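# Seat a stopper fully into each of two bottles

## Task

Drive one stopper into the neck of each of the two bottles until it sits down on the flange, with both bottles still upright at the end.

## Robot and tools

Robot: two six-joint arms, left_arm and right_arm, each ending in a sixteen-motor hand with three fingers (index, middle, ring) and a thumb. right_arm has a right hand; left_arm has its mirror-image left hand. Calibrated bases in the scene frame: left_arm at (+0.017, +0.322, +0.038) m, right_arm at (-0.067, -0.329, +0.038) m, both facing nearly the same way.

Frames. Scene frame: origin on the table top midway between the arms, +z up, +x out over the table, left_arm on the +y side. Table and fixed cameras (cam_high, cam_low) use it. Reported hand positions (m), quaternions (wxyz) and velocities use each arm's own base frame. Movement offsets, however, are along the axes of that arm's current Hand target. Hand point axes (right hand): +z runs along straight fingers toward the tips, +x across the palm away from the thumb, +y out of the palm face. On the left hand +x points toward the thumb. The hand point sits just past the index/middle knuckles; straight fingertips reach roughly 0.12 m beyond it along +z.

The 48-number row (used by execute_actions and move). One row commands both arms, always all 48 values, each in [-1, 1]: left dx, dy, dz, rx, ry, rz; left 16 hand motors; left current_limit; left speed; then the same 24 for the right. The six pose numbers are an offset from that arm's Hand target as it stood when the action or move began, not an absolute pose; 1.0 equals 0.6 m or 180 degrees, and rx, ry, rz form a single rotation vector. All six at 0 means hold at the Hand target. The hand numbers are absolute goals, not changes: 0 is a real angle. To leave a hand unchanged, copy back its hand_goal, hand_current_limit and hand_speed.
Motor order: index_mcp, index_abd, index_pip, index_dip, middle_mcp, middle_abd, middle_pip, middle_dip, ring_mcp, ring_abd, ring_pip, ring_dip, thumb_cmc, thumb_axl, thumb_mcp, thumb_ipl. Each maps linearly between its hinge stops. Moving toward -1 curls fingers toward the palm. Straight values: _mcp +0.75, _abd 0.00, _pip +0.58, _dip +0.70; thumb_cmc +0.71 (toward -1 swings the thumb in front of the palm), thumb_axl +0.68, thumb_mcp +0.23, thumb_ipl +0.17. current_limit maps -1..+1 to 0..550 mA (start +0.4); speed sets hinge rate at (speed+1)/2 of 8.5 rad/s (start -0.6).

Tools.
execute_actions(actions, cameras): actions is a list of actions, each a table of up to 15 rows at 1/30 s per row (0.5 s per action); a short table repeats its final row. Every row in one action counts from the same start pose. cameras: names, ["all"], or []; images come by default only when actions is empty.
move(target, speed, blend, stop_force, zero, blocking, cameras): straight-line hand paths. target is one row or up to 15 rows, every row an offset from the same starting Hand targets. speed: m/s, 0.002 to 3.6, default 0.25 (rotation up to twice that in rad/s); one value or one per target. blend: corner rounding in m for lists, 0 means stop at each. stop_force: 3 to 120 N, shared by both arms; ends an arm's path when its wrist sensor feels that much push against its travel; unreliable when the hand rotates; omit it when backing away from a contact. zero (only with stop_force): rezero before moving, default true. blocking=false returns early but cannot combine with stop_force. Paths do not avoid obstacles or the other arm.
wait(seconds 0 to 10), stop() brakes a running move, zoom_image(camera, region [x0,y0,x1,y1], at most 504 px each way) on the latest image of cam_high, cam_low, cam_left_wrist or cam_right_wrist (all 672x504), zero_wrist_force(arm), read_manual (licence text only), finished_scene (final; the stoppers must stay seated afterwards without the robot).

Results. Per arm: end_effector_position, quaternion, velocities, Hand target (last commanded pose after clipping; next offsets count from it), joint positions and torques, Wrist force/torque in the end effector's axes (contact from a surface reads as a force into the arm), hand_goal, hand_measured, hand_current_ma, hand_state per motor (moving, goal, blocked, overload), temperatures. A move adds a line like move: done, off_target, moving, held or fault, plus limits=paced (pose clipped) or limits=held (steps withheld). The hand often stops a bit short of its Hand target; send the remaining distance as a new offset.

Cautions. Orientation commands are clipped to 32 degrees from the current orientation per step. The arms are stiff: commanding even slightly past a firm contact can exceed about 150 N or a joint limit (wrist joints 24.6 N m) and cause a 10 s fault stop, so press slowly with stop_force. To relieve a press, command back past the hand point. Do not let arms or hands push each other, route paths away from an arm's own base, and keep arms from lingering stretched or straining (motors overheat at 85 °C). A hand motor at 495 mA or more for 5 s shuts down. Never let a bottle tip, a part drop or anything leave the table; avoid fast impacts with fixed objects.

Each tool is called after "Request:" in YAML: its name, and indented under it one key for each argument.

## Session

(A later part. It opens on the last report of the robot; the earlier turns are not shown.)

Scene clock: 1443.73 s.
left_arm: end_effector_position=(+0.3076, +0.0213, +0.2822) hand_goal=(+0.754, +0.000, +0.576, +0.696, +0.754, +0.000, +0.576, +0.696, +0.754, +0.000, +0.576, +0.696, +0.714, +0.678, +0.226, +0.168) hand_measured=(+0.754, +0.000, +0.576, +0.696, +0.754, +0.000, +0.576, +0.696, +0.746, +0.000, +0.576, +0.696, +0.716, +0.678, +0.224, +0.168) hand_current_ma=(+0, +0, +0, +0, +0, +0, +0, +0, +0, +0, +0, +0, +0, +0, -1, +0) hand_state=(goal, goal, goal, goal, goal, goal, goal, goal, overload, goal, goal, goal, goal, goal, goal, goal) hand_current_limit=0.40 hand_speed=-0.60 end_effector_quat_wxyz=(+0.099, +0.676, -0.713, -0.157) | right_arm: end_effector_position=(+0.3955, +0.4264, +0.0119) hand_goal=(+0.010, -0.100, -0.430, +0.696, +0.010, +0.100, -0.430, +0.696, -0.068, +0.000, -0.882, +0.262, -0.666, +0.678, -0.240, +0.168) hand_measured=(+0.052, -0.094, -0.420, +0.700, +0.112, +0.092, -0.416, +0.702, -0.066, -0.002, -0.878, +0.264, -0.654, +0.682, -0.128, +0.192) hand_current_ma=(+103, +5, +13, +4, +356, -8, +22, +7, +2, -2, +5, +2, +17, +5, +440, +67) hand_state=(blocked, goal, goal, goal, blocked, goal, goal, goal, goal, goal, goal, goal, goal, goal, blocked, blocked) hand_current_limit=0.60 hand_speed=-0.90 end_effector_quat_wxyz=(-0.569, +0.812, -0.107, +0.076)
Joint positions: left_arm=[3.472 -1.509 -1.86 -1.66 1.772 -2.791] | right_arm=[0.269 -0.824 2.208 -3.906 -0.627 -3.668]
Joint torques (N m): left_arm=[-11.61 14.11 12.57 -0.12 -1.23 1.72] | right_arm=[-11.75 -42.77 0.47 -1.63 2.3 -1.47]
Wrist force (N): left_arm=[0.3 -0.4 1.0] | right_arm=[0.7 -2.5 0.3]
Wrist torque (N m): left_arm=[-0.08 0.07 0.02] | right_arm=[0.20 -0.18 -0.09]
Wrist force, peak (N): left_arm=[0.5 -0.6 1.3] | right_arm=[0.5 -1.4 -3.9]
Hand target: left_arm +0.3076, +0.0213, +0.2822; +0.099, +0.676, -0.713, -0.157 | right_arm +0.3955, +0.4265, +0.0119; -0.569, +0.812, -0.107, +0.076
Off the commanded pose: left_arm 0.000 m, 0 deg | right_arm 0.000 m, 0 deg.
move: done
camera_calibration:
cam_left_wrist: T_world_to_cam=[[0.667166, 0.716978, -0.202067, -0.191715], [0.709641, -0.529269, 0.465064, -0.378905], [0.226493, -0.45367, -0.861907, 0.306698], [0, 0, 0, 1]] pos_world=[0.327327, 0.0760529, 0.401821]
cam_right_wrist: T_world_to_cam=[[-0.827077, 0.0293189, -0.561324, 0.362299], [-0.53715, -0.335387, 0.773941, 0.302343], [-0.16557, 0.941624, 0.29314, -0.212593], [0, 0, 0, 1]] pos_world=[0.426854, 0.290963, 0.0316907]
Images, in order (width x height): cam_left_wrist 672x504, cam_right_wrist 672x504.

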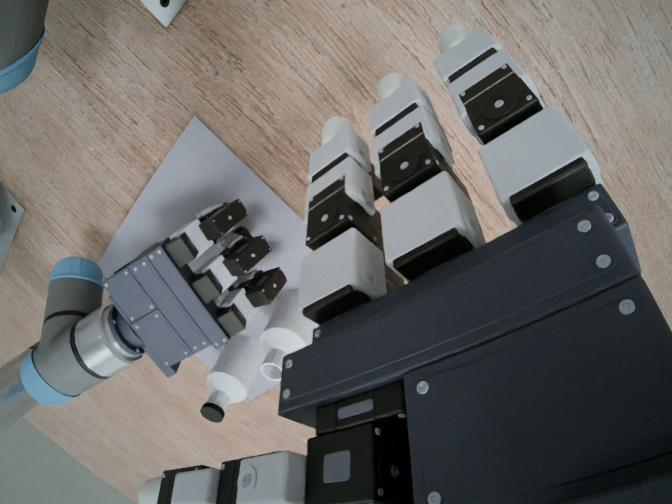

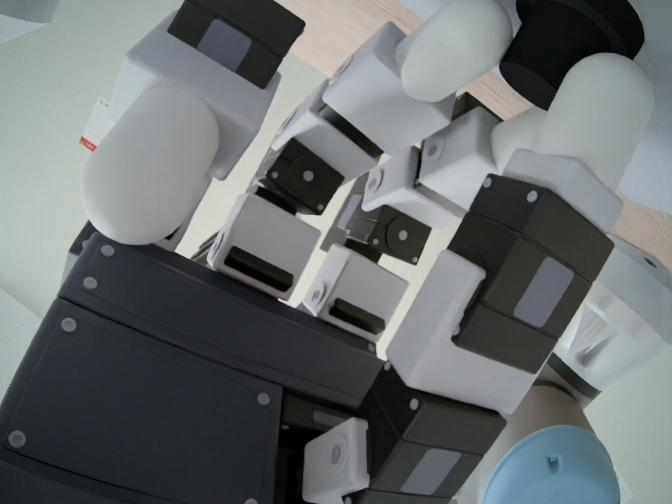

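Request:
move:
  target: [0,0,0,0,0,0, 0.754,0,0.576,0.696,0.754,0,0.576,0.696,0.754,0,0.576,0.696,0.714,0.678,0.226,0.168,0.4,-0.6, 0,-0.1409,-0.0513,0,0,0, 0.01,-0.1,-0.431,0.696,0.01,0.1,-0.431,0.696,-0.068,0,-0.883,0.261,-0.666,0.678,-0.24,0.168,0.6,-0.9]
  speed: 0.06
  cameras: ["cam_right_wrist","cam_high"]

Request:
zoom_image:
  camera: "cam_right_wrist"
  region: [422, 0, 672, 200]

Request:
zoom_image:
  camera: "cam_high"
  region: [310, 120, 410, 220]

Scene clock: 1451.20 s.
left_arm: end_effector_position=(+0.3076, +0.0213, +0.2822) hand_goal=(+0.754, +0.000, +0.576, +0.696, +0.754, +0.000, +0.576, +0.696, +0.754, +0.000, +0.576, +0.696, +0.714, +0.678, +0.226, +0.168) hand_measured=(+0.754, +0.000, +0.576, +0.696, +0.754, +0.000, +0.576, +0.696, +0.746, +0.000, +0.576, +0.696, +0.716, +0.678, +0.224, +0.168) hand_current_ma=(+0, +0, +0, +0, +0, +0, +0, +0, +0, +0, +0, +0, +0, +0, -1, +0) hand_state=(goal, goal, goal, goal, goal, goal, goal, goal, overload, goal, goal, goal, goal, goal, goal, goal) hand_current_limit=0.40 hand_speed=-0.60 end_effector_quat_wxyz=(+0.099, +0.676, -0.713, -0.157) | right_arm: end_effector_position=(+0.3953, +0.4264, +0.1019) hand_goal=(+0.010, -0.100, -0.430, +0.696, +0.010, +0.100, -0.430, +0.696, -0.068, +0.000, -0.882, +0.262, -0.666, +0.678, -0.240, +0.168) hand_measured=(+0.052, -0.090, -0.418, +0.702, +0.088, +0.082, -0.410, +0.706, -0.066, -0.002, -0.878, +0.264, -0.642, +0.686, -0.128, +0.194) hand_current_ma=(+102, +11, +18, +6, +244, -26, +34, +14, +2, -2, +5, +2, +46, +13, +440, +76) hand_state=(blocked, goal, goal, goal, blocked, goal, goal, goal, goal, goal, goal, goal, blocked, goal, blocked, blocked) hand_current_limit=0.60 hand_speed=-0.90 end_effector_quat_wxyz=(-0.569, +0.812, -0.107, +0.076)
Joint positions: left_arm=[3.472 -1.509 -1.86 -1.66 1.772 -2.791] | right_arm=[0.269 -1.078 2.228 -3.672 -0.627 -3.668]
Joint torques (N m): left_arm=[-12.79 15.08 12.33 0.1 -1.04 1.38] | right_arm=[-13.55 -23.23 -15.67 -3.84 2.47 -1.4]
Wrist force (N): left_arm=[0.4 -0.7 0.9] | right_arm=[0.5 0.2 -0.4]
Wrist torque (N m): left_arm=[-0.11 0.06 0.05] | right_arm=[0.26 -0.17 -0.02]
Wrist force, peak (N): left_arm=[0.6 -0.7 1.2] | right_arm=[0.8 -2.8 0.4]
Hand target: left_arm +0.3076, +0.0213, +0.2822; +0.099, +0.676, -0.713, -0.157 | right_arm +0.3953, +0.4264, +0.1019; -0.569, +0.812, -0.107, +0.076
Off the commanded pose: left_arm 0.000 m, 0 deg | right_arm 0.000 m, 0 deg.
move: done
camera_calibration:
cam_right_wrist: T_world_to_cam=[[-0.827077, 0.0293189, -0.561324, 0.412653], [-0.53715, -0.335387, 0.773941, 0.232581], [-0.16557, 0.941624, 0.29314, -0.239009], [0, 0, 0, 1]] pos_world=[0.426654, 0.290963, 0.121691]
Images, in order (width x height): cam_high 672x504, cam_right_wrist 672x504.

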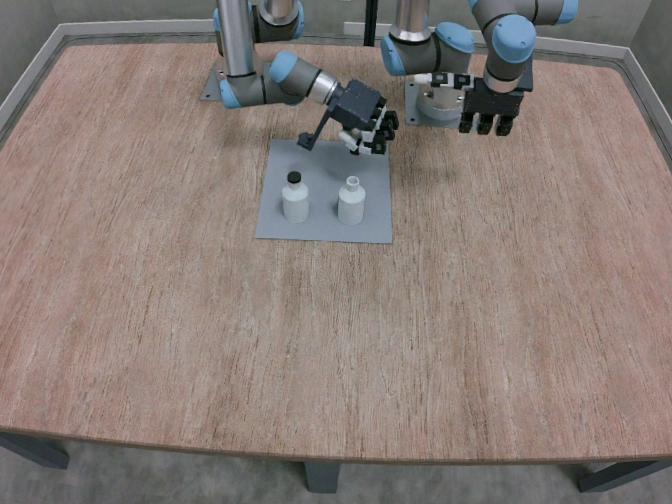

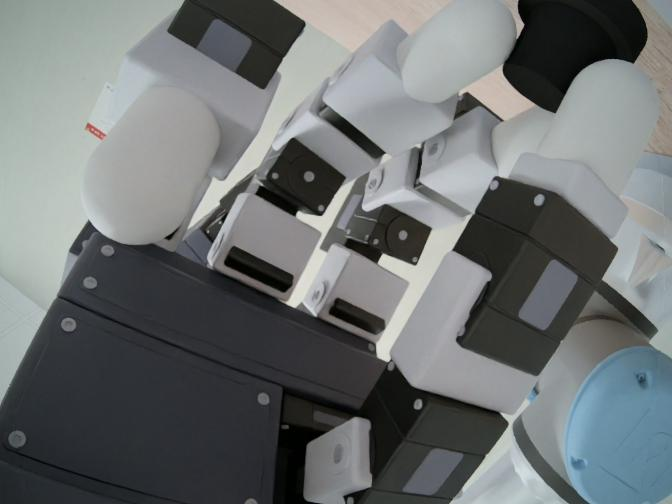

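Scaled by 2.016 from the camera's 672x504 image, which has a finer 960x720 frame.

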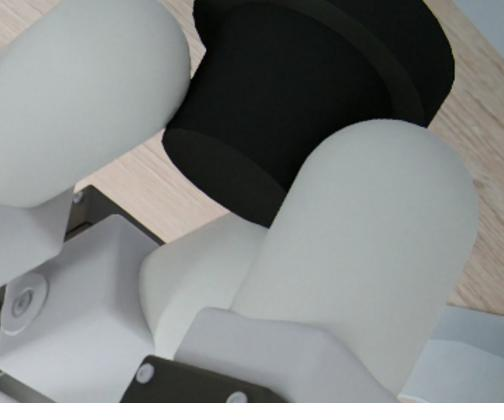

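Scaled by 5.040.

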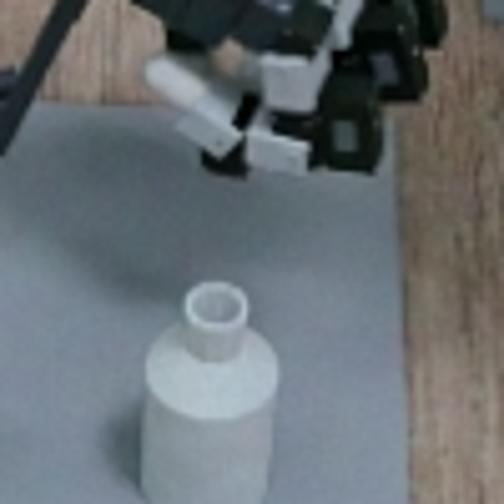

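Request:
move:
  target: [0,0,0,0,0,0, 0.754,0,0.576,0.696,0.754,0,0.576,0.696,0.754,0,0.576,0.696,0.714,0.678,0.226,0.168,0.4,-0.6, -0.0393,0.0258,0.0094,0,0.1330,-0.3654, 0.01,-0.1,-0.431,0.696,0.01,0.1,-0.431,0.696,-0.068,0,-0.883,0.261,-0.666,0.678,-0.24,0.168,0.6,-0.9]
  speed: 0.2
  cameras: ["all"]

Request:
zoom_image:
  camera: "cam_high"
  region: [310, 120, 410, 220]

Scene clock: 1496.93 s.
left_arm: end_effector_position=(+0.3076, +0.0213, +0.2822) hand_goal=(+0.754, +0.000, +0.576, +0.696, +0.754, +0.000, +0.576, +0.696, +0.754, +0.000, +0.576, +0.696, +0.714, +0.678, +0.226, +0.168) hand_measured=(+0.754, +0.000, +0.576, +0.696, +0.754, +0.000, +0.576, +0.696, +0.746, +0.000, +0.576, +0.696, +0.716, +0.678, +0.224, +0.168) hand_current_ma=(+0, +0, +0, +0, +0, +0, +0, +0, +0, +0, +0, +0, +0, +0, -1, +0) hand_state=(goal, goal, goal, goal, goal, goal, goal, goal, overload, goal, goal, goal, goal, goal, goal, goal) hand_current_limit=0.40 hand_speed=-0.60 end_effector_quat_wxyz=(+0.099, +0.676, -0.713, -0.157) | right_arm: end_effector_position=(+0.3726, +0.4326, +0.0853) hand_goal=(+0.010, -0.100, -0.430, +0.696, +0.010, +0.100, -0.430, +0.696, -0.068, +0.000, -0.882, +0.262, -0.666, +0.678, -0.240, +0.168) hand_measured=(+0.052, -0.086, -0.418, +0.702, +0.084, +0.082, -0.410, +0.706, -0.066, -0.002, -0.878, +0.264, -0.638, +0.686, -0.128, +0.194) hand_current_ma=(+102, +17, +18, +6, +226, -26, +34, +14, +2, -1, +4, +2, +56, +13, +440, +76) hand_state=(blocked, goal, goal, goal, blocked, goal, goal, goal, goal, goal, goal, goal, blocked, goal, blocked, blocked) hand_current_limit=0.60 hand_speed=-0.90 end_effector_quat_wxyz=(-0.405, +0.708, +0.239, +0.528)
Joint positions: left_arm=[3.472 -1.509 -1.86 -1.66 1.772 -2.791] | right_arm=[0.597 -0.755 2.337 -4.599 -1.191 -4.43]
Joint torques (N m): left_arm=[-11.87 16.24 11.62 0.19 -1.03 1.45] | right_arm=[-15.68 -38.51 5.33 -2.31 1.75 -0.82]
Wrist force (N): left_arm=[0.2 -0.3 0.5] | right_arm=[0.2 -0.3 1.1]
Wrist torque (N m): left_arm=[-0.01 0.08 0.01] | right_arm=[-0.15 0.09 0.19]
Wrist force, peak (N): left_arm=[0.7 -0.4 1.3] | right_arm=[0.4 -0.3 1.3]
Hand target: left_arm +0.3076, +0.0213, +0.2822; +0.099, +0.676, -0.713, -0.157 | right_arm +0.3726, +0.4325, +0.0854; -0.404, +0.708, +0.239, +0.528
Off the commanded pose: left_arm 0.000 m, 0 deg | right_arm 0.000 m, 0 deg.
move: done
camera_calibration:
cam_left_wrist: T_world_to_cam=[[0.667166, 0.716978, -0.202067, -0.191715], [0.709641, -0.529269, 0.465064, -0.378905], [0.226493, -0.45367, -0.861907, 0.306698], [0, 0, 0, 1]] pos_world=[0.327327, 0.0760529, 0.401821]
cam_right_wrist: T_world_to_cam=[[0.194404, -0.244342, -0.950002, 0.155403], [-0.965416, -0.219176, -0.141185, 0.422625], [-0.17372, 0.944594, -0.278501, -0.193196], [0, 0, 0, 1]] pos_world=[0.344236, 0.313093, 0.153497]

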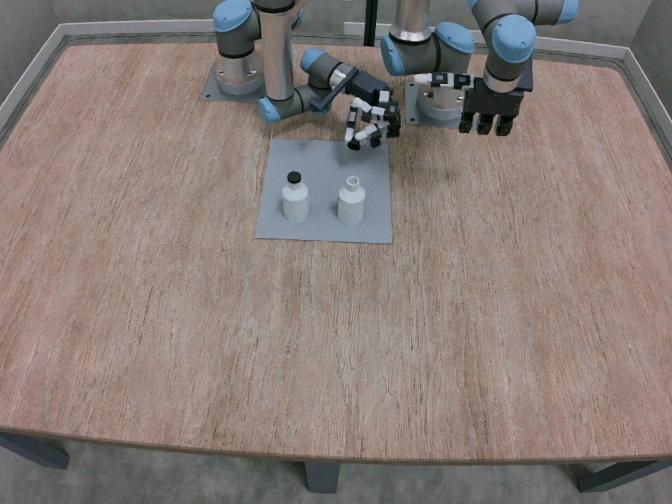

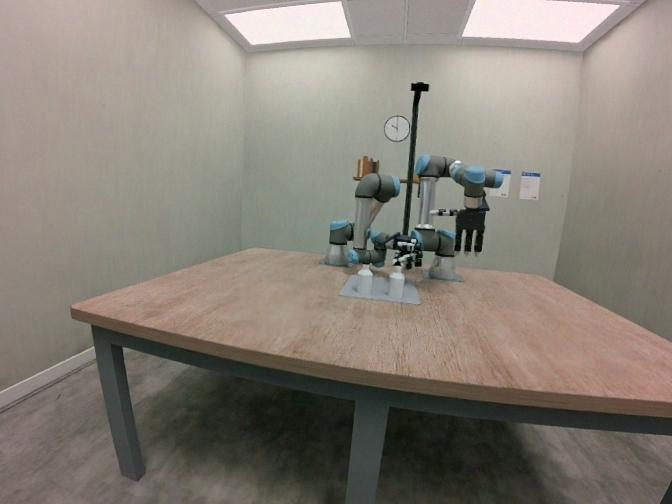

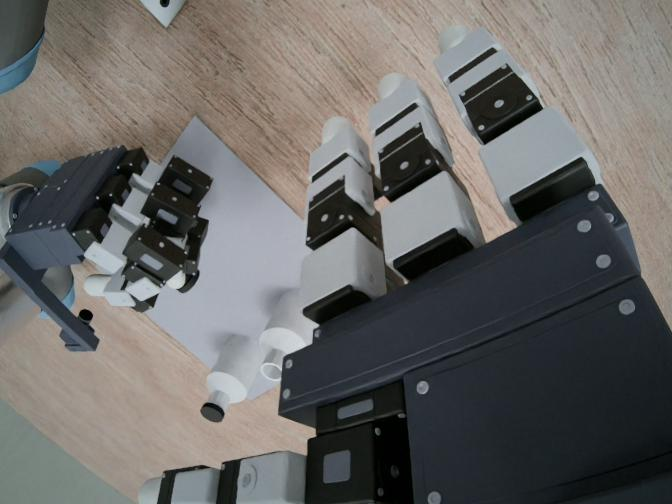

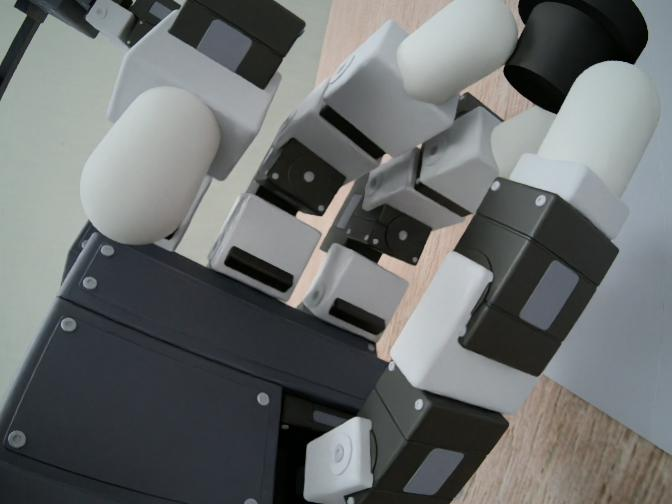

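Scaled by 5.040.

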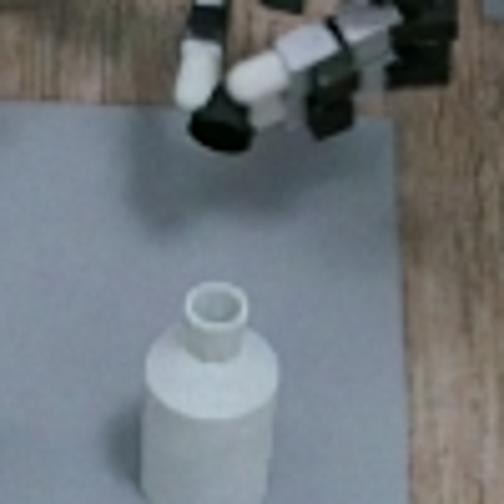

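Request:
move:
  target: [0,0,0,0,0,0, 0.754,0,0.576,0.696,0.754,0,0.576,0.696,0.754,0,0.576,0.696,0.714,0.678,0.226,0.168,0.4,-0.6, -0.0783,0.0268,0.0097,0,0,0, 0.75,0,0.3,0.696,0.01,0.1,-0.431,0.696,-0.068,0,-0.883,0.261,-0.666,0.678,-0.24,0.168,0.6,-0.8]
  speed: 0.08
  cameras: ["cam_right_wrist","cam_high"]

Request:
zoom_image:
  camera: "cam_right_wrist"
  region: [422, 0, 672, 200]

Request:
zoom_image:
  camera: "cam_high"
  region: [310, 120, 410, 220]

Scene clock: 1517.50 s.
left_arm: end_effector_position=(+0.3076, +0.0213, +0.2822) hand_goal=(+0.754, +0.000, +0.576, +0.696, +0.754, +0.000, +0.576, +0.696, +0.754, +0.000, +0.576, +0.696, +0.714, +0.678, +0.226, +0.168) hand_measured=(+0.754, +0.000, +0.576, +0.696, +0.754, +0.000, +0.576, +0.696, +0.746, +0.000, +0.576, +0.696, +0.716, +0.678, +0.224, +0.168) hand_current_ma=(+0, +0, +0, +0, +0, +0, +0, +0, +0, +0, +0, +0, +0, +0, -1, +0) hand_state=(goal, goal, goal, goal, goal, goal, goal, goal, overload, goal, goal, goal, goal, goal, goal, goal) hand_current_limit=0.40 hand_speed=-0.60 end_effector_quat_wxyz=(+0.099, +0.676, -0.713, -0.157) | right_arm: end_effector_position=(+0.3725, +0.4324, +0.0460) hand_goal=(+0.750, +0.000, +0.300, +0.696, +0.010, +0.100, -0.430, +0.696, -0.068, +0.000, -0.882, +0.262, -0.666, +0.678, -0.240, +0.168) hand_measured=(+0.742, +0.002, +0.296, +0.698, +0.032, +0.080, -0.424, +0.700, -0.066, -0.002, -0.878, +0.264, -0.588, +0.714, -0.216, +0.180) hand_current_ma=(-11, +1, -3, +2, +45, -29, +7, +5, +1, -1, +4, +2, +229, +106, +62, +25) hand_state=(goal, goal, goal, goal, blocked, goal, goal, goal, goal, goal, goal, goal, blocked, blocked, blocked, goal) hand_current_limit=0.60 hand_speed=-0.80 end_effector_quat_wxyz=(-0.404, +0.708, +0.239, +0.528)
Joint positions: left_arm=[3.472 -1.509 -1.86 -1.66 1.772 -2.791] | right_arm=[0.597 -0.629 2.298 -4.685 -1.191 -4.43]
Joint torques (N m): left_arm=[-11.46 15.79 11.28 0.36 -1.01 1.29] | right_arm=[0.13 -34.33 -0.44 -2.81 -0.02 -0.24]
Wrist force (N): left_arm=[0.2 -0.6 0.8] | right_arm=[0.3 -0.5 0.7]
Wrist torque (N m): left_arm=[-0.07 0.08 0.02] | right_arm=[-0.18 0.03 0.18]
Wrist force, peak (N): left_arm=[0.6 -0.6 1.2] | right_arm=[-2.8 0.7 1.3]
Hand target: left_arm +0.3076, +0.0213, +0.2822; +0.099, +0.676, -0.713, -0.157 | right_arm +0.3725, +0.4324, +0.0460; -0.404, +0.708, +0.239, +0.528 (not the last commanded pose)
Off the commanded pose: left_arm 0.000 m, 0 deg | right_arm 0.011 m, 0 deg.
FORCE FAULT: contact force on the right arm reached its limit, and that arm stopped. The contact can be on any part of that arm, not only on its tool. That arm's remaining commands of this call were not run. That arm is still stopped at the end of this call. That arm stays stopped for about 9 more seconds. Until then a move that you send moves the other arm only, and its call returns only when the move has ended. Once the stop has ended, the next robot result says so. If the stop ends while you think or write, that arm runs what you send next, counted from a new Hand target: where the arm stands when the stop ends. While its stop runs, that arm, its gripper or tool too, takes no new command. Until it ends, the stop uses up actions while you think or wait. An arm that is not stopped still takes commands.
move: fault (right_arm)
camera_calibration:
cam_right_wrist: T_world_to_cam=[[0.193731, -0.245085, -0.949948, 0.118503], [-0.965534, -0.219186, -0.14036, 0.417009], [-0.173815, 0.9444, -0.279101, -0.203888], [0, 0, 0, 1]] pos_world=[0.34424, 0.312997, 0.114198]
Images, in order (width x height): cam_high 672x504, cam_right_wrist 672x504.

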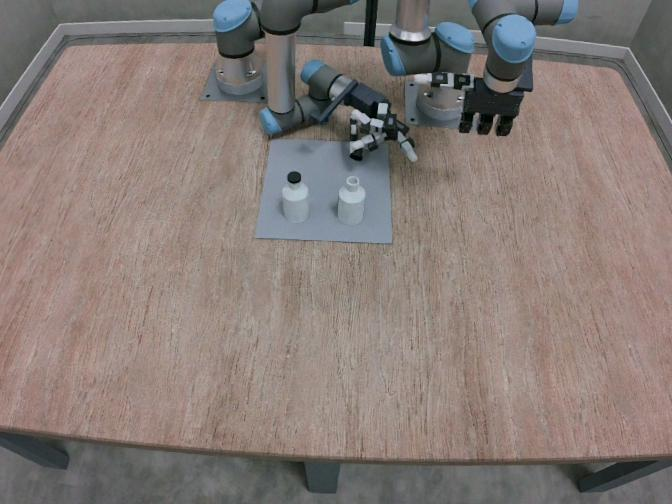

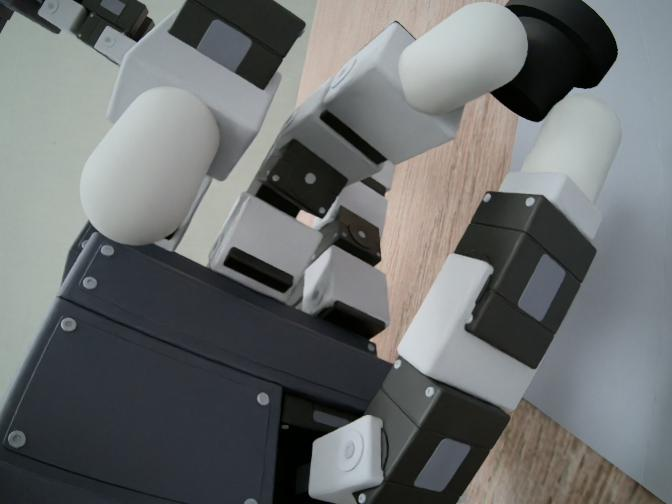

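Scaled by 2.016 from the camera's 672x504 image, which has a finer 960x720 frame.

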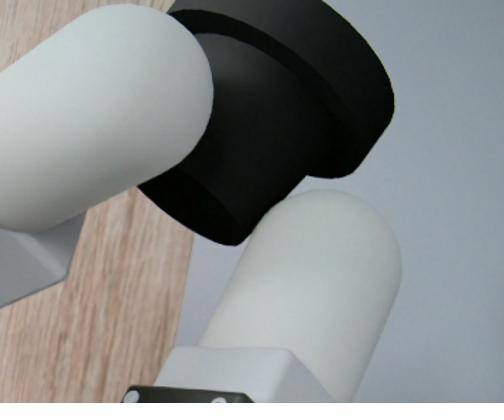

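Scaled by 5.040.

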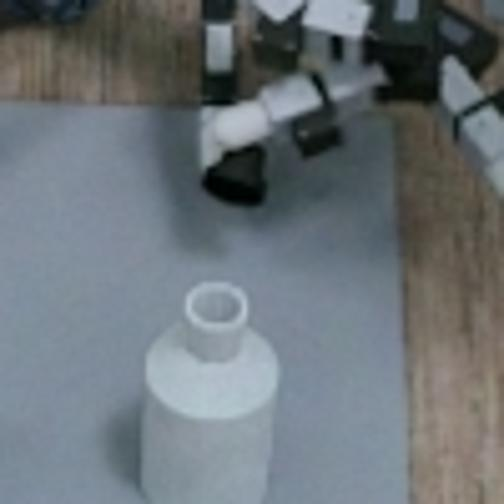

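Request:
wait:
  seconds: 1
  cameras: ["all"]

Request:
zoom_image:
  camera: "cam_right_wrist"
  region: [422, 0, 672, 200]

Request:
zoom_image:
  camera: "cam_left_wrist"
  region: [60, 130, 260, 330]

Scene clock: 1618.57 s.
left_arm: end_effector_position=(+0.3076, +0.0213, +0.2822) hand_goal=(+0.754, +0.000, +0.576, +0.696, +0.754, +0.000, +0.576, +0.696, +0.754, +0.000, +0.576, +0.696, +0.714, +0.678, +0.226, +0.168) hand_measured=(+0.754, +0.000, +0.576, +0.696, +0.754, +0.000, +0.576, +0.696, +0.746, +0.000, +0.576, +0.696, +0.716, +0.678, +0.224, +0.168) hand_current_ma=(+0, +0, +0, +0, +0, +0, +0, +0, +0, +0, +0, +0, +0, +0, -1, +0) hand_state=(goal, goal, goal, goal, goal, goal, goal, goal, overload, goal, goal, goal, goal, goal, goal, goal) hand_current_limit=0.40 hand_speed=-0.60 end_effector_quat_wxyz=(+0.099, +0.676, -0.713, -0.157) | right_arm: end_effector_position=(+0.3725, +0.4324, +0.0460) hand_goal=(+0.750, +0.000, +0.300, +0.696, +0.010, +0.100, -0.430, +0.696, -0.068, +0.000, -0.882, +0.262, -0.666, +0.678, -0.240, +0.168) hand_measured=(+0.742, +0.002, +0.296, +0.698, +0.030, +0.080, -0.424, +0.700, -0.066, -0.002, -0.878, +0.264, -0.588, +0.714, -0.218, +0.178) hand_current_ma=(-11, +1, -3, +2, +40, -29, +6, +5, +1, -1, +4, +2, +229, +106, +56, +23) hand_state=(goal, goal, goal, goal, blocked, goal, goal, goal, goal, goal, goal, goal, blocked, blocked, blocked, goal) hand_current_limit=0.60 hand_speed=-0.80 end_effector_quat_wxyz=(-0.404, +0.708, +0.239, +0.528)
Joint positions: left_arm=[3.472 -1.509 -1.86 -1.66 1.772 -2.791] | right_arm=[0.597 -0.629 2.298 -4.685 -1.191 -4.43]
Joint torques (N m): left_arm=[-10.47 17.95 12.47 0.68 -0.75 0.88] | right_arm=[-0.86 -35.4 0.21 -2.51 -0.29 -0.28]
Wrist force (N): left_arm=[0.8 -0.5 0.8] | right_arm=[-0.1 -0.3 0.9]
Wrist torque (N m): left_arm=[-0.06 -0.01 0.06] | right_arm=[-0.15 0.09 0.14]
Wrist force, peak (N): left_arm=[0.7 -0.8 1.3] | right_arm=[0.0 -0.6 1.5]
Hand target: left_arm +0.3076, +0.0213, +0.2822; +0.099, +0.676, -0.713, -0.157 | right_arm +0.3725, +0.4324, +0.0460; -0.404, +0.708, +0.239, +0.528 (not the last commanded pose)
Off the commanded pose: left_arm 0.000 m, 0 deg | right_arm 0.011 m, 0 deg.
FORCE FAULT, CONTINUED: the right arm's stop, for the force fault that an earlier result reported, is over. The rest of the stop counts as 18 of the actions that you can send in this scene. That arm's target is now where it stood when the stop ended, not its last command. That arm accepts commands again.
wait: 1.00 s; at rest from the start
camera_calibration:
cam_left_wrist: T_world_to_cam=[[0.667166, 0.716978, -0.202067, -0.191715], [0.709641, -0.529269, 0.465064, -0.378905], [0.226493, -0.45367, -0.861907, 0.306698], [0, 0, 0, 1]] pos_world=[0.327327, 0.0760529, 0.401821]
cam_right_wrist: T_world_to_cam=[[0.193731, -0.245085, -0.949948, 0.118503], [-0.965534, -0.219186, -0.14036, 0.417009], [-0.173815, 0.9444, -0.279101, -0.203888], [0, 0, 0, 1]] pos_world=[0.34424, 0.312997, 0.114198]

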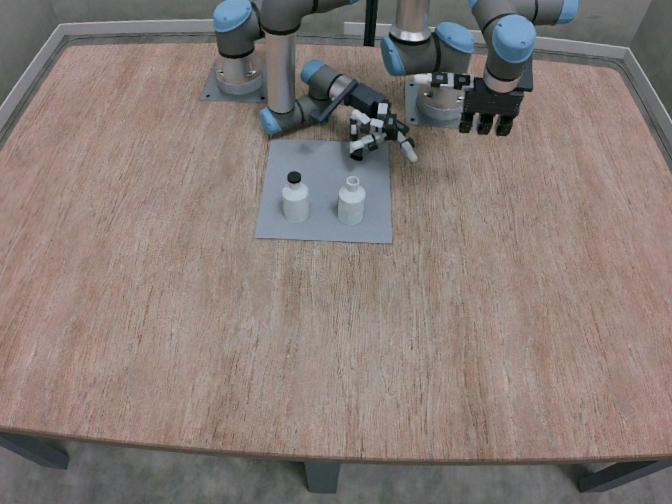

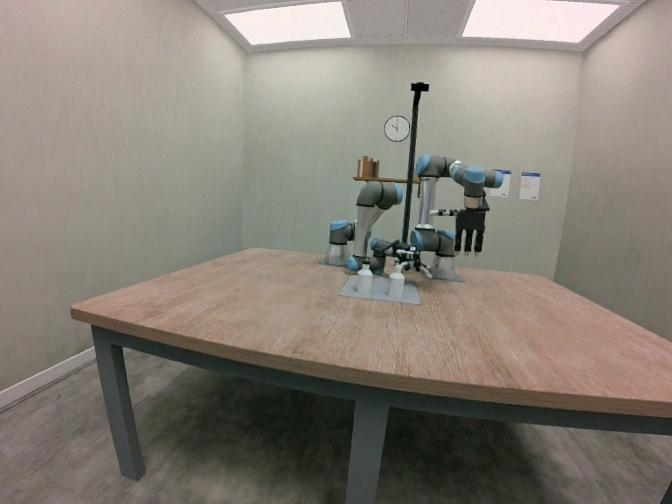

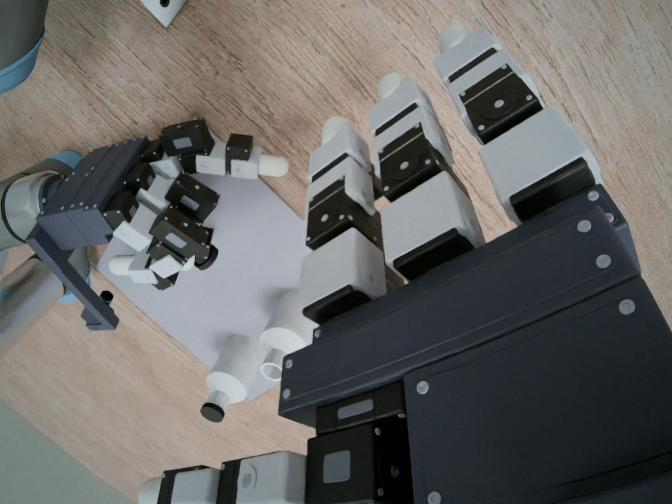

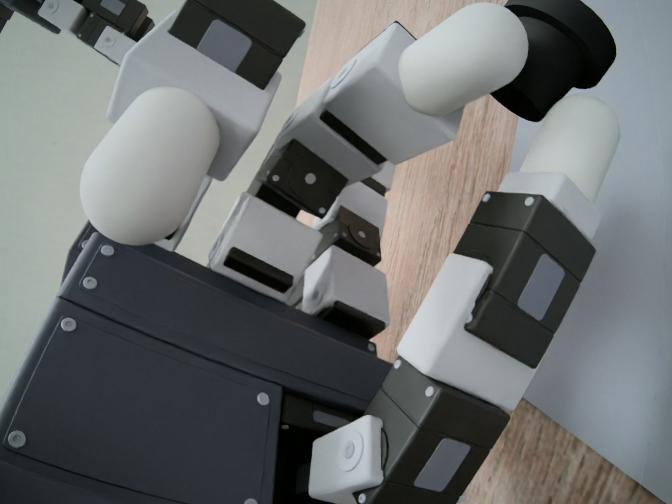

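Scaled by 2.016 from the camera's 672x504 image, which has a finer 960x720 frame.

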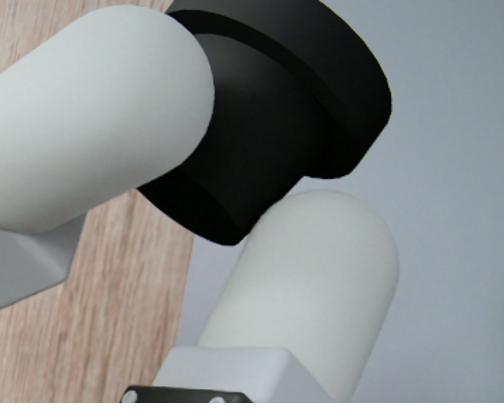

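Scaled by 2.520 from the camera's 672x504 image, which has a finer 960x720 frame.

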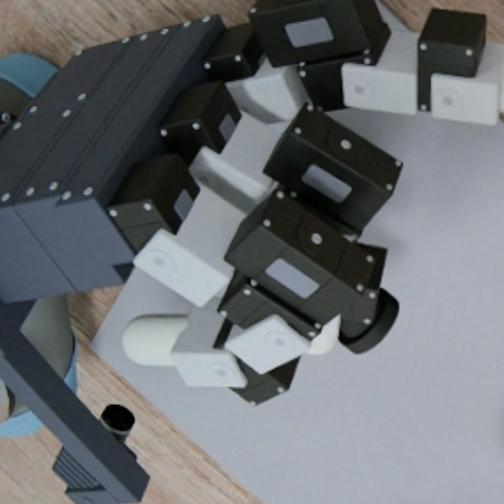

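Request:
move:
  target: [0,0,0,0,0,0, 0.754,0,0.576,0.696,0.754,0,0.576,0.696,0.754,0,0.576,0.696,0.714,0.678,0.226,0.168,0.4,-0.6, 0.0707,0.0152,0.0055,0,-0.1330,0.3654, 0.75,0,0.3,0.696,0.01,0.1,-0.431,0.696,-0.068,0,-0.883,0.261,-0.666,0.678,-0.24,0.168,0.6,-0.8]
  speed: 0.15
  cameras: ["cam_right_wrist","cam_left_wrist"]

Request:
zoom_image:
  camera: "cam_right_wrist"
  region: [422, 0, 672, 200]

Scene clock: 1638.27 s.
left_arm: end_effector_position=(+0.3076, +0.0213, +0.2822) hand_goal=(+0.754, +0.000, +0.576, +0.696, +0.754, +0.000, +0.576, +0.696, +0.754, +0.000, +0.576, +0.696, +0.714, +0.678, +0.226, +0.168) hand_measured=(+0.754, +0.000, +0.576, +0.696, +0.754, +0.000, +0.576, +0.696, +0.746, +0.000, +0.576, +0.696, +0.716, +0.678, +0.224, +0.168) hand_current_ma=(+0, +0, +0, +0, +0, +0, +0, +0, +0, +0, +0, +0, +0, +0, -1, +0) hand_state=(goal, goal, goal, goal, goal, goal, goal, goal, overload, goal, goal, goal, goal, goal, goal, goal) hand_current_limit=0.40 hand_speed=-0.60 end_effector_quat_wxyz=(+0.099, +0.676, -0.713, -0.157) | right_arm: end_effector_position=(+0.3955, +0.4262, +0.0826) hand_goal=(+0.750, +0.000, +0.300, +0.696, +0.010, +0.100, -0.430, +0.696, -0.068, +0.000, -0.882, +0.262, -0.666, +0.678, -0.240, +0.168) hand_measured=(+0.742, +0.002, +0.296, +0.698, +0.022, +0.080, -0.428, +0.698, -0.066, -0.002, -0.878, +0.264, -0.588, +0.714, -0.218, +0.178) hand_current_ma=(-11, +1, -3, +2, +19, -29, +2, +2, +1, -1, +4, +2, +229, +106, +56, +23) hand_state=(goal, goal, goal, goal, goal, goal, goal, goal, goal, goal, goal, goal, blocked, blocked, blocked, goal) hand_current_limit=0.60 hand_speed=-0.80 end_effector_quat_wxyz=(-0.569, +0.812, -0.107, +0.076)
Joint positions: left_arm=[3.472 -1.509 -1.86 -1.66 1.772 -2.791] | right_arm=[0.269 -1.026 2.229 -3.724 -0.627 -3.669]
Joint torques (N m): left_arm=[-9.9 19.35 11.59 0.93 -0.54 0.72] | right_arm=[14.35 -38.45 -1.41 -3.99 -0.77 -1.78]
Wrist force (N): left_arm=[0.5 -0.6 1.1] | right_arm=[0.1 -0.1 -0.3]
Wrist torque (N m): left_arm=[-0.11 0.05 0.04] | right_arm=[0.19 -0.12 0.01]
Wrist force, peak (N): left_arm=[0.4 -0.8 1.3] | right_arm=[0.2 -0.8 1.2]
Hand target: left_arm +0.3076, +0.0213, +0.2822; +0.099, +0.676, -0.713, -0.157 | right_arm +0.3953, +0.4263, +0.0826; -0.569, +0.812, -0.107, +0.076
Off the commanded pose: left_arm 0.000 m, 0 deg | right_arm 0.000 m, 0 deg.
move: done
camera_calibration:
cam_left_wrist: T_world_to_cam=[[0.667166, 0.716978, -0.202067, -0.191715], [0.709641, -0.529269, 0.465064, -0.378905], [0.226493, -0.45367, -0.861907, 0.306698], [0, 0, 0, 1]] pos_world=[0.327327, 0.0760529, 0.401821]
cam_right_wrist: T_world_to_cam=[[-0.827478, 0.029115, -0.560743, 0.402219], [-0.536656, -0.334773, 0.77455, 0.247034], [-0.165171, 0.941849, 0.292642, -0.233345], [0, 0, 0, 1]] pos_world=[0.426858, 0.290765, 0.102488]
Images, in order (width x height): cam_left_wrist 672x504, cam_right_wrist 672x504.

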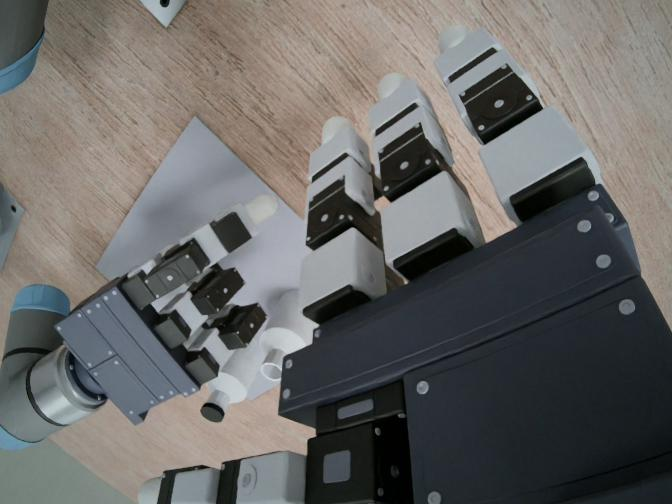

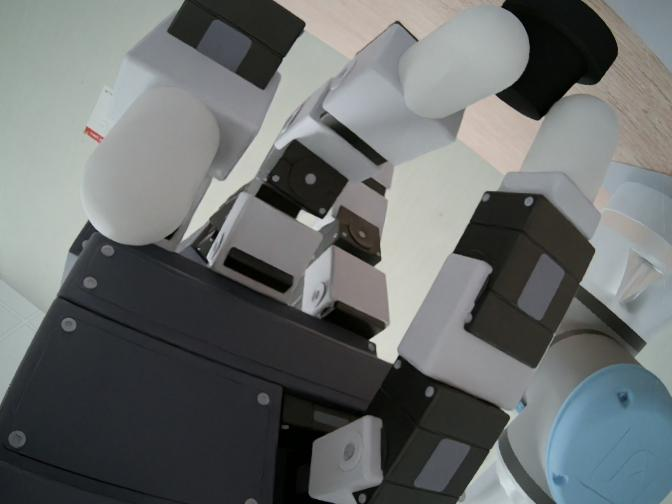

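Scaled by 2.016 from the camera's 672x504 image, which has a finer 960x720 frame.

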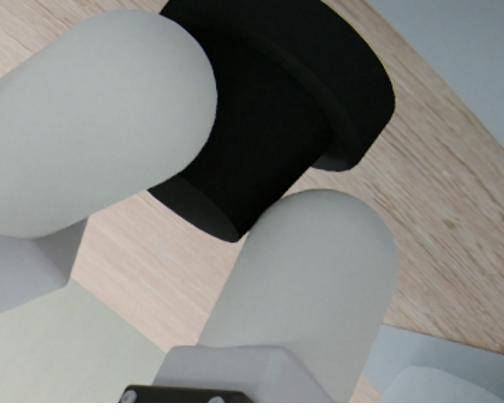

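Request:
move:
  target: [0,0,0,0,0,0, 0.754,0,0.576,0.696,0.754,0,0.576,0.696,0.754,0,0.576,0.696,0.714,0.678,0.226,0.168,0.4,-0.6, 0,0.1060,0.0386,0,0,0, 0.75,0,0.3,0.696,0.01,0.1,-0.431,0.696,-0.068,0,-0.883,0.261,-0.666,0.678,-0.24,0.168,0.6,-0.8]
  speed: 0.04
  stop_force: 3
  cameras: ["cam_right_wrist","cam_high"]

Request:
zoom_image:
  camera: "cam_right_wrist"
  region: [422, 0, 672, 200]

Request:
zoom_image:
  camera: "cam_high"
  region: [310, 120, 410, 220]

Scene clock: 1658.93 s.
left_arm: end_effector_position=(+0.3076, +0.0213, +0.2822) hand_goal=(+0.754, +0.000, +0.576, +0.696, +0.754, +0.000, +0.576, +0.696, +0.754, +0.000, +0.576, +0.696, +0.714, +0.678, +0.226, +0.168) hand_measured=(+0.754, +0.000, +0.576, +0.696, +0.754, +0.000, +0.576, +0.696, +0.746, +0.000, +0.576, +0.696, +0.716, +0.678, +0.224, +0.168) hand_current_ma=(+0, +0, +0, +0, +0, +0, +0, +0, +0, +0, +0, +0, +0, +0, -1, +0) hand_state=(goal, goal, goal, goal, goal, goal, goal, goal, overload, goal, goal, goal, goal, goal, goal, goal) hand_current_limit=0.40 hand_speed=-0.60 end_effector_quat_wxyz=(+0.099, +0.676, -0.713, -0.157) | right_arm: end_effector_position=(+0.3954, +0.4263, +0.0149) hand_goal=(+0.750, +0.000, +0.300, +0.696, +0.010, +0.100, -0.430, +0.696, -0.068, +0.000, -0.882, +0.262, -0.666, +0.678, -0.240, +0.168) hand_measured=(+0.742, +0.002, +0.296, +0.698, +0.022, +0.080, -0.428, +0.698, -0.066, -0.002, -0.878, +0.264, -0.588, +0.714, -0.218, +0.178) hand_current_ma=(-11, +1, -3, +2, +19, -29, +2, +2, +1, -1, +4, +2, +229, +106, +56, +23) hand_state=(goal, goal, goal, goal, goal, goal, goal, goal, goal, goal, goal, goal, blocked, blocked, blocked, goal) hand_current_limit=0.60 hand_speed=-0.80 end_effector_quat_wxyz=(-0.569, +0.812, -0.107, +0.076)
Joint positions: left_arm=[3.472 -1.509 -1.86 -1.66 1.772 -2.791] | right_arm=[0.269 -0.833 2.211 -3.897 -0.627 -3.669]
Joint torques (N m): left_arm=[-9.87 20.3 12.27 1.03 -0.4 0.53] | right_arm=[6.01 -44.82 -0.21 -0.98 2.12 1.47]
Wrist force (N): left_arm=[0.4 -0.8 1.3] | right_arm=[0.1 -0.5 -0.6]
Wrist torque (N m): left_arm=[-0.15 0.06 0.04] | right_arm=[0.13 -0.12 -0.01]
Wrist force, peak (N): left_arm=[0.4 -0.8 1.3] | right_arm=[0.6 -0.4 -0.7]
Hand target: left_arm +0.3076, +0.0213, +0.2822; +0.099, +0.676, -0.713, -0.157 | right_arm +0.3954, +0.4263, +0.0149; -0.569, +0.812, -0.107, +0.076
Off the commanded pose: left_arm 0.000 m, 0 deg | right_arm 0.000 m, 0 deg.
move: done
camera_calibration:
cam_right_wrist: T_world_to_cam=[[-0.827585, 0.028964, -0.560593, 0.3642], [-0.536456, -0.33486, 0.774651, 0.299466], [-0.165283, 0.941823, 0.292663, -0.21356], [0, 0, 0, 1]] pos_world=[0.426759, 0.290866, 0.0346875]
Images, in order (width x height): cam_high 672x504, cam_right_wrist 672x504.

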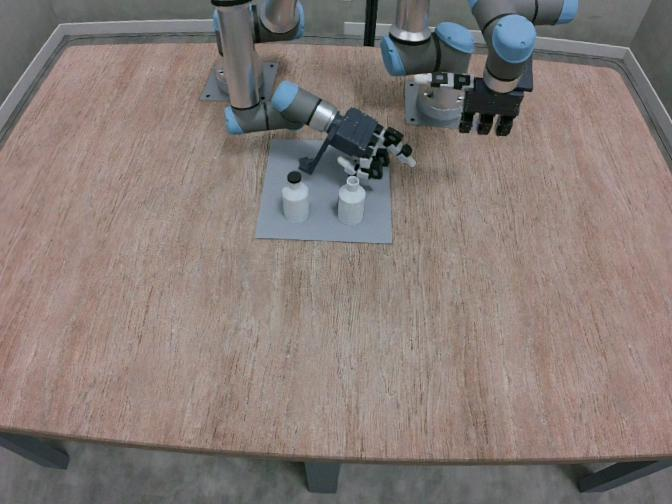

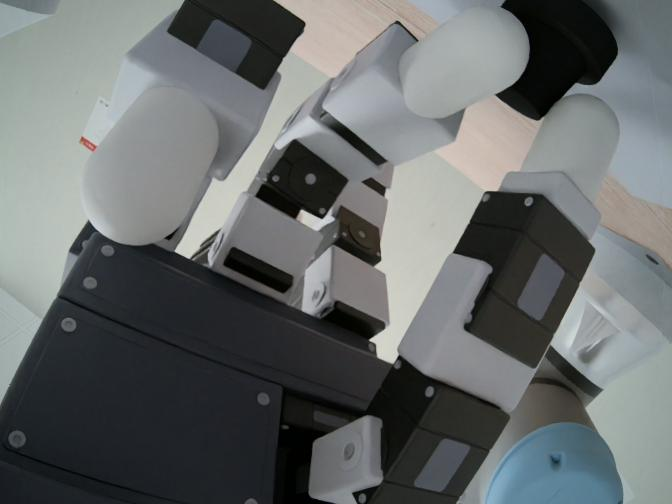

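Scaled by 2.016 from the camera's 672x504 image, which has a finer 960x720 frame.

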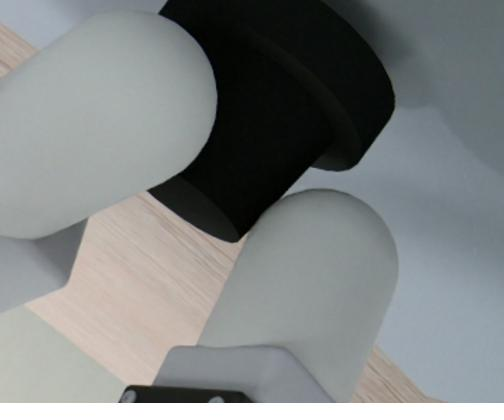

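Scaled by 5.040.

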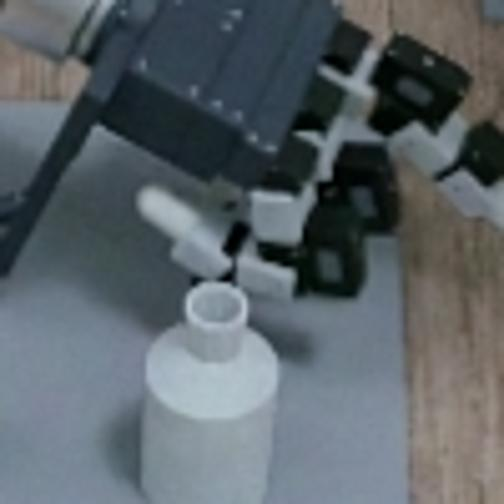

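Request:
move:
  target: [0,0,0,0,0,0, 0.754,0,0.576,0.696,0.754,0,0.576,0.696,0.754,0,0.576,0.696,0.714,0.678,0.226,0.168,0.4,-0.6, 0,0.0110,0.0040,0,0,0, 0.75,0,0.3,0.696,0.01,0.1,-0.431,0.696,-0.068,0,-0.883,0.261,-0.666,0.678,-0.24,0.168,0.6,-0.8]
  speed: 0.01
  stop_force: 3
  cameras: ["cam_right_wrist"]

Request:
zoom_image:
  camera: "cam_right_wrist"
  region: [422, 0, 672, 200]

Scene clock: 1664.53 s.
left_arm: end_effector_position=(+0.3076, +0.0213, +0.2822) hand_goal=(+0.754, +0.000, +0.576, +0.696, +0.754, +0.000, +0.576, +0.696, +0.754, +0.000, +0.576, +0.696, +0.714, +0.678, +0.226, +0.168) hand_measured=(+0.754, +0.000, +0.576, +0.696, +0.754, +0.000, +0.576, +0.696, +0.746, +0.000, +0.576, +0.696, +0.716, +0.678, +0.224, +0.168) hand_current_ma=(+0, +0, +0, +0, +0, +0, +0, +0, +0, +0, +0, +0, +0, +0, -1, +0) hand_state=(goal, goal, goal, goal, goal, goal, goal, goal, overload, goal, goal, goal, goal, goal, goal, goal) hand_current_limit=0.40 hand_speed=-0.60 end_effector_quat_wxyz=(+0.099, +0.676, -0.713, -0.157) | right_arm: end_effector_position=(+0.3954, +0.4263, +0.0082) hand_goal=(+0.750, +0.000, +0.300, +0.696, +0.010, +0.100, -0.430, +0.696, -0.068, +0.000, -0.882, +0.262, -0.666, +0.678, -0.240, +0.168) hand_measured=(+0.742, +0.002, +0.296, +0.698, +0.016, +0.080, -0.428, +0.698, -0.066, -0.002, -0.878, +0.264, -0.588, +0.714, -0.218, +0.178) hand_current_ma=(-11, +1, -3, +2, +6, -29, +1, +1, +1, -1, +4, +2, +229, +106, +56, +23) hand_state=(goal, goal, goal, goal, goal, goal, goal, goal, goal, goal, goal, goal, blocked, blocked, blocked, goal) hand_current_limit=0.60 hand_speed=-0.80 end_effector_quat_wxyz=(-0.569, +0.812, -0.107, +0.076)
Joint positions: left_arm=[3.472 -1.509 -1.86 -1.66 1.772 -2.791] | right_arm=[0.269 -0.814 2.207 -3.913 -0.627 -3.669]
Joint torques (N m): left_arm=[-9.81 21.24 11.97 1.28 -0.36 0.36] | right_arm=[-0.19 -43.76 1.3 -0.97 1.82 -0.35]
Wrist force (N): left_arm=[0.5 -0.5 1.0] | right_arm=[0.0 -2.0 -3.3]
Wrist torque (N m): left_arm=[-0.10 0.05 0.04] | right_arm=[0.04 -0.17 0.05]
Wrist force, peak (N): left_arm=[0.2 -0.8 1.4] | right_arm=[-0.2 -3.3 -4.8]
Hand target: left_arm +0.3076, +0.0213, +0.2822; +0.099, +0.676, -0.713, -0.157 | right_arm +0.3954, +0.4263, +0.0082; -0.569, +0.812, -0.107, +0.076
Off the commanded pose: left_arm 0.000 m, 0 deg | right_arm 0.000 m, 0 deg.
move: contact (right_arm)
camera_calibration:
cam_right_wrist: T_world_to_cam=[[-0.827585, 0.028964, -0.560593, 0.3605], [-0.536456, -0.33486, 0.774651, 0.304579], [-0.165283, 0.941823, 0.292663, -0.211628], [0, 0, 0, 1]] pos_world=[0.426759, 0.290866, 0.0280875]
Images, in order (width x height): cam_right_wrist 672x504.

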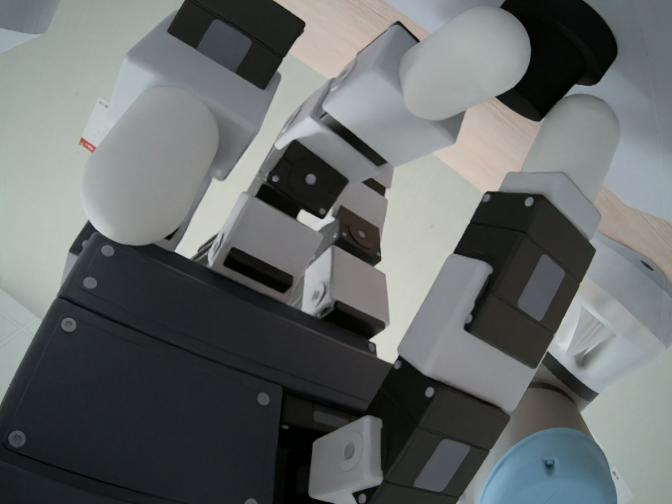

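Scaled by 2.016 from the camera's 672x504 image, which has a finer 960x720 frame.

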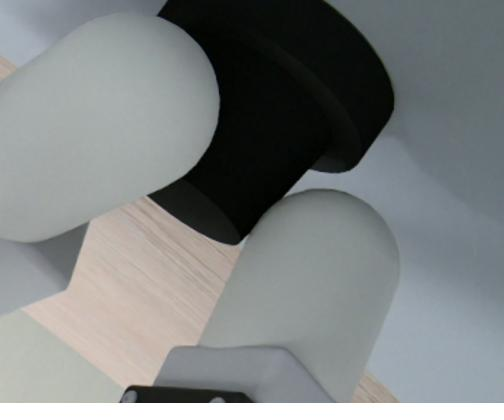

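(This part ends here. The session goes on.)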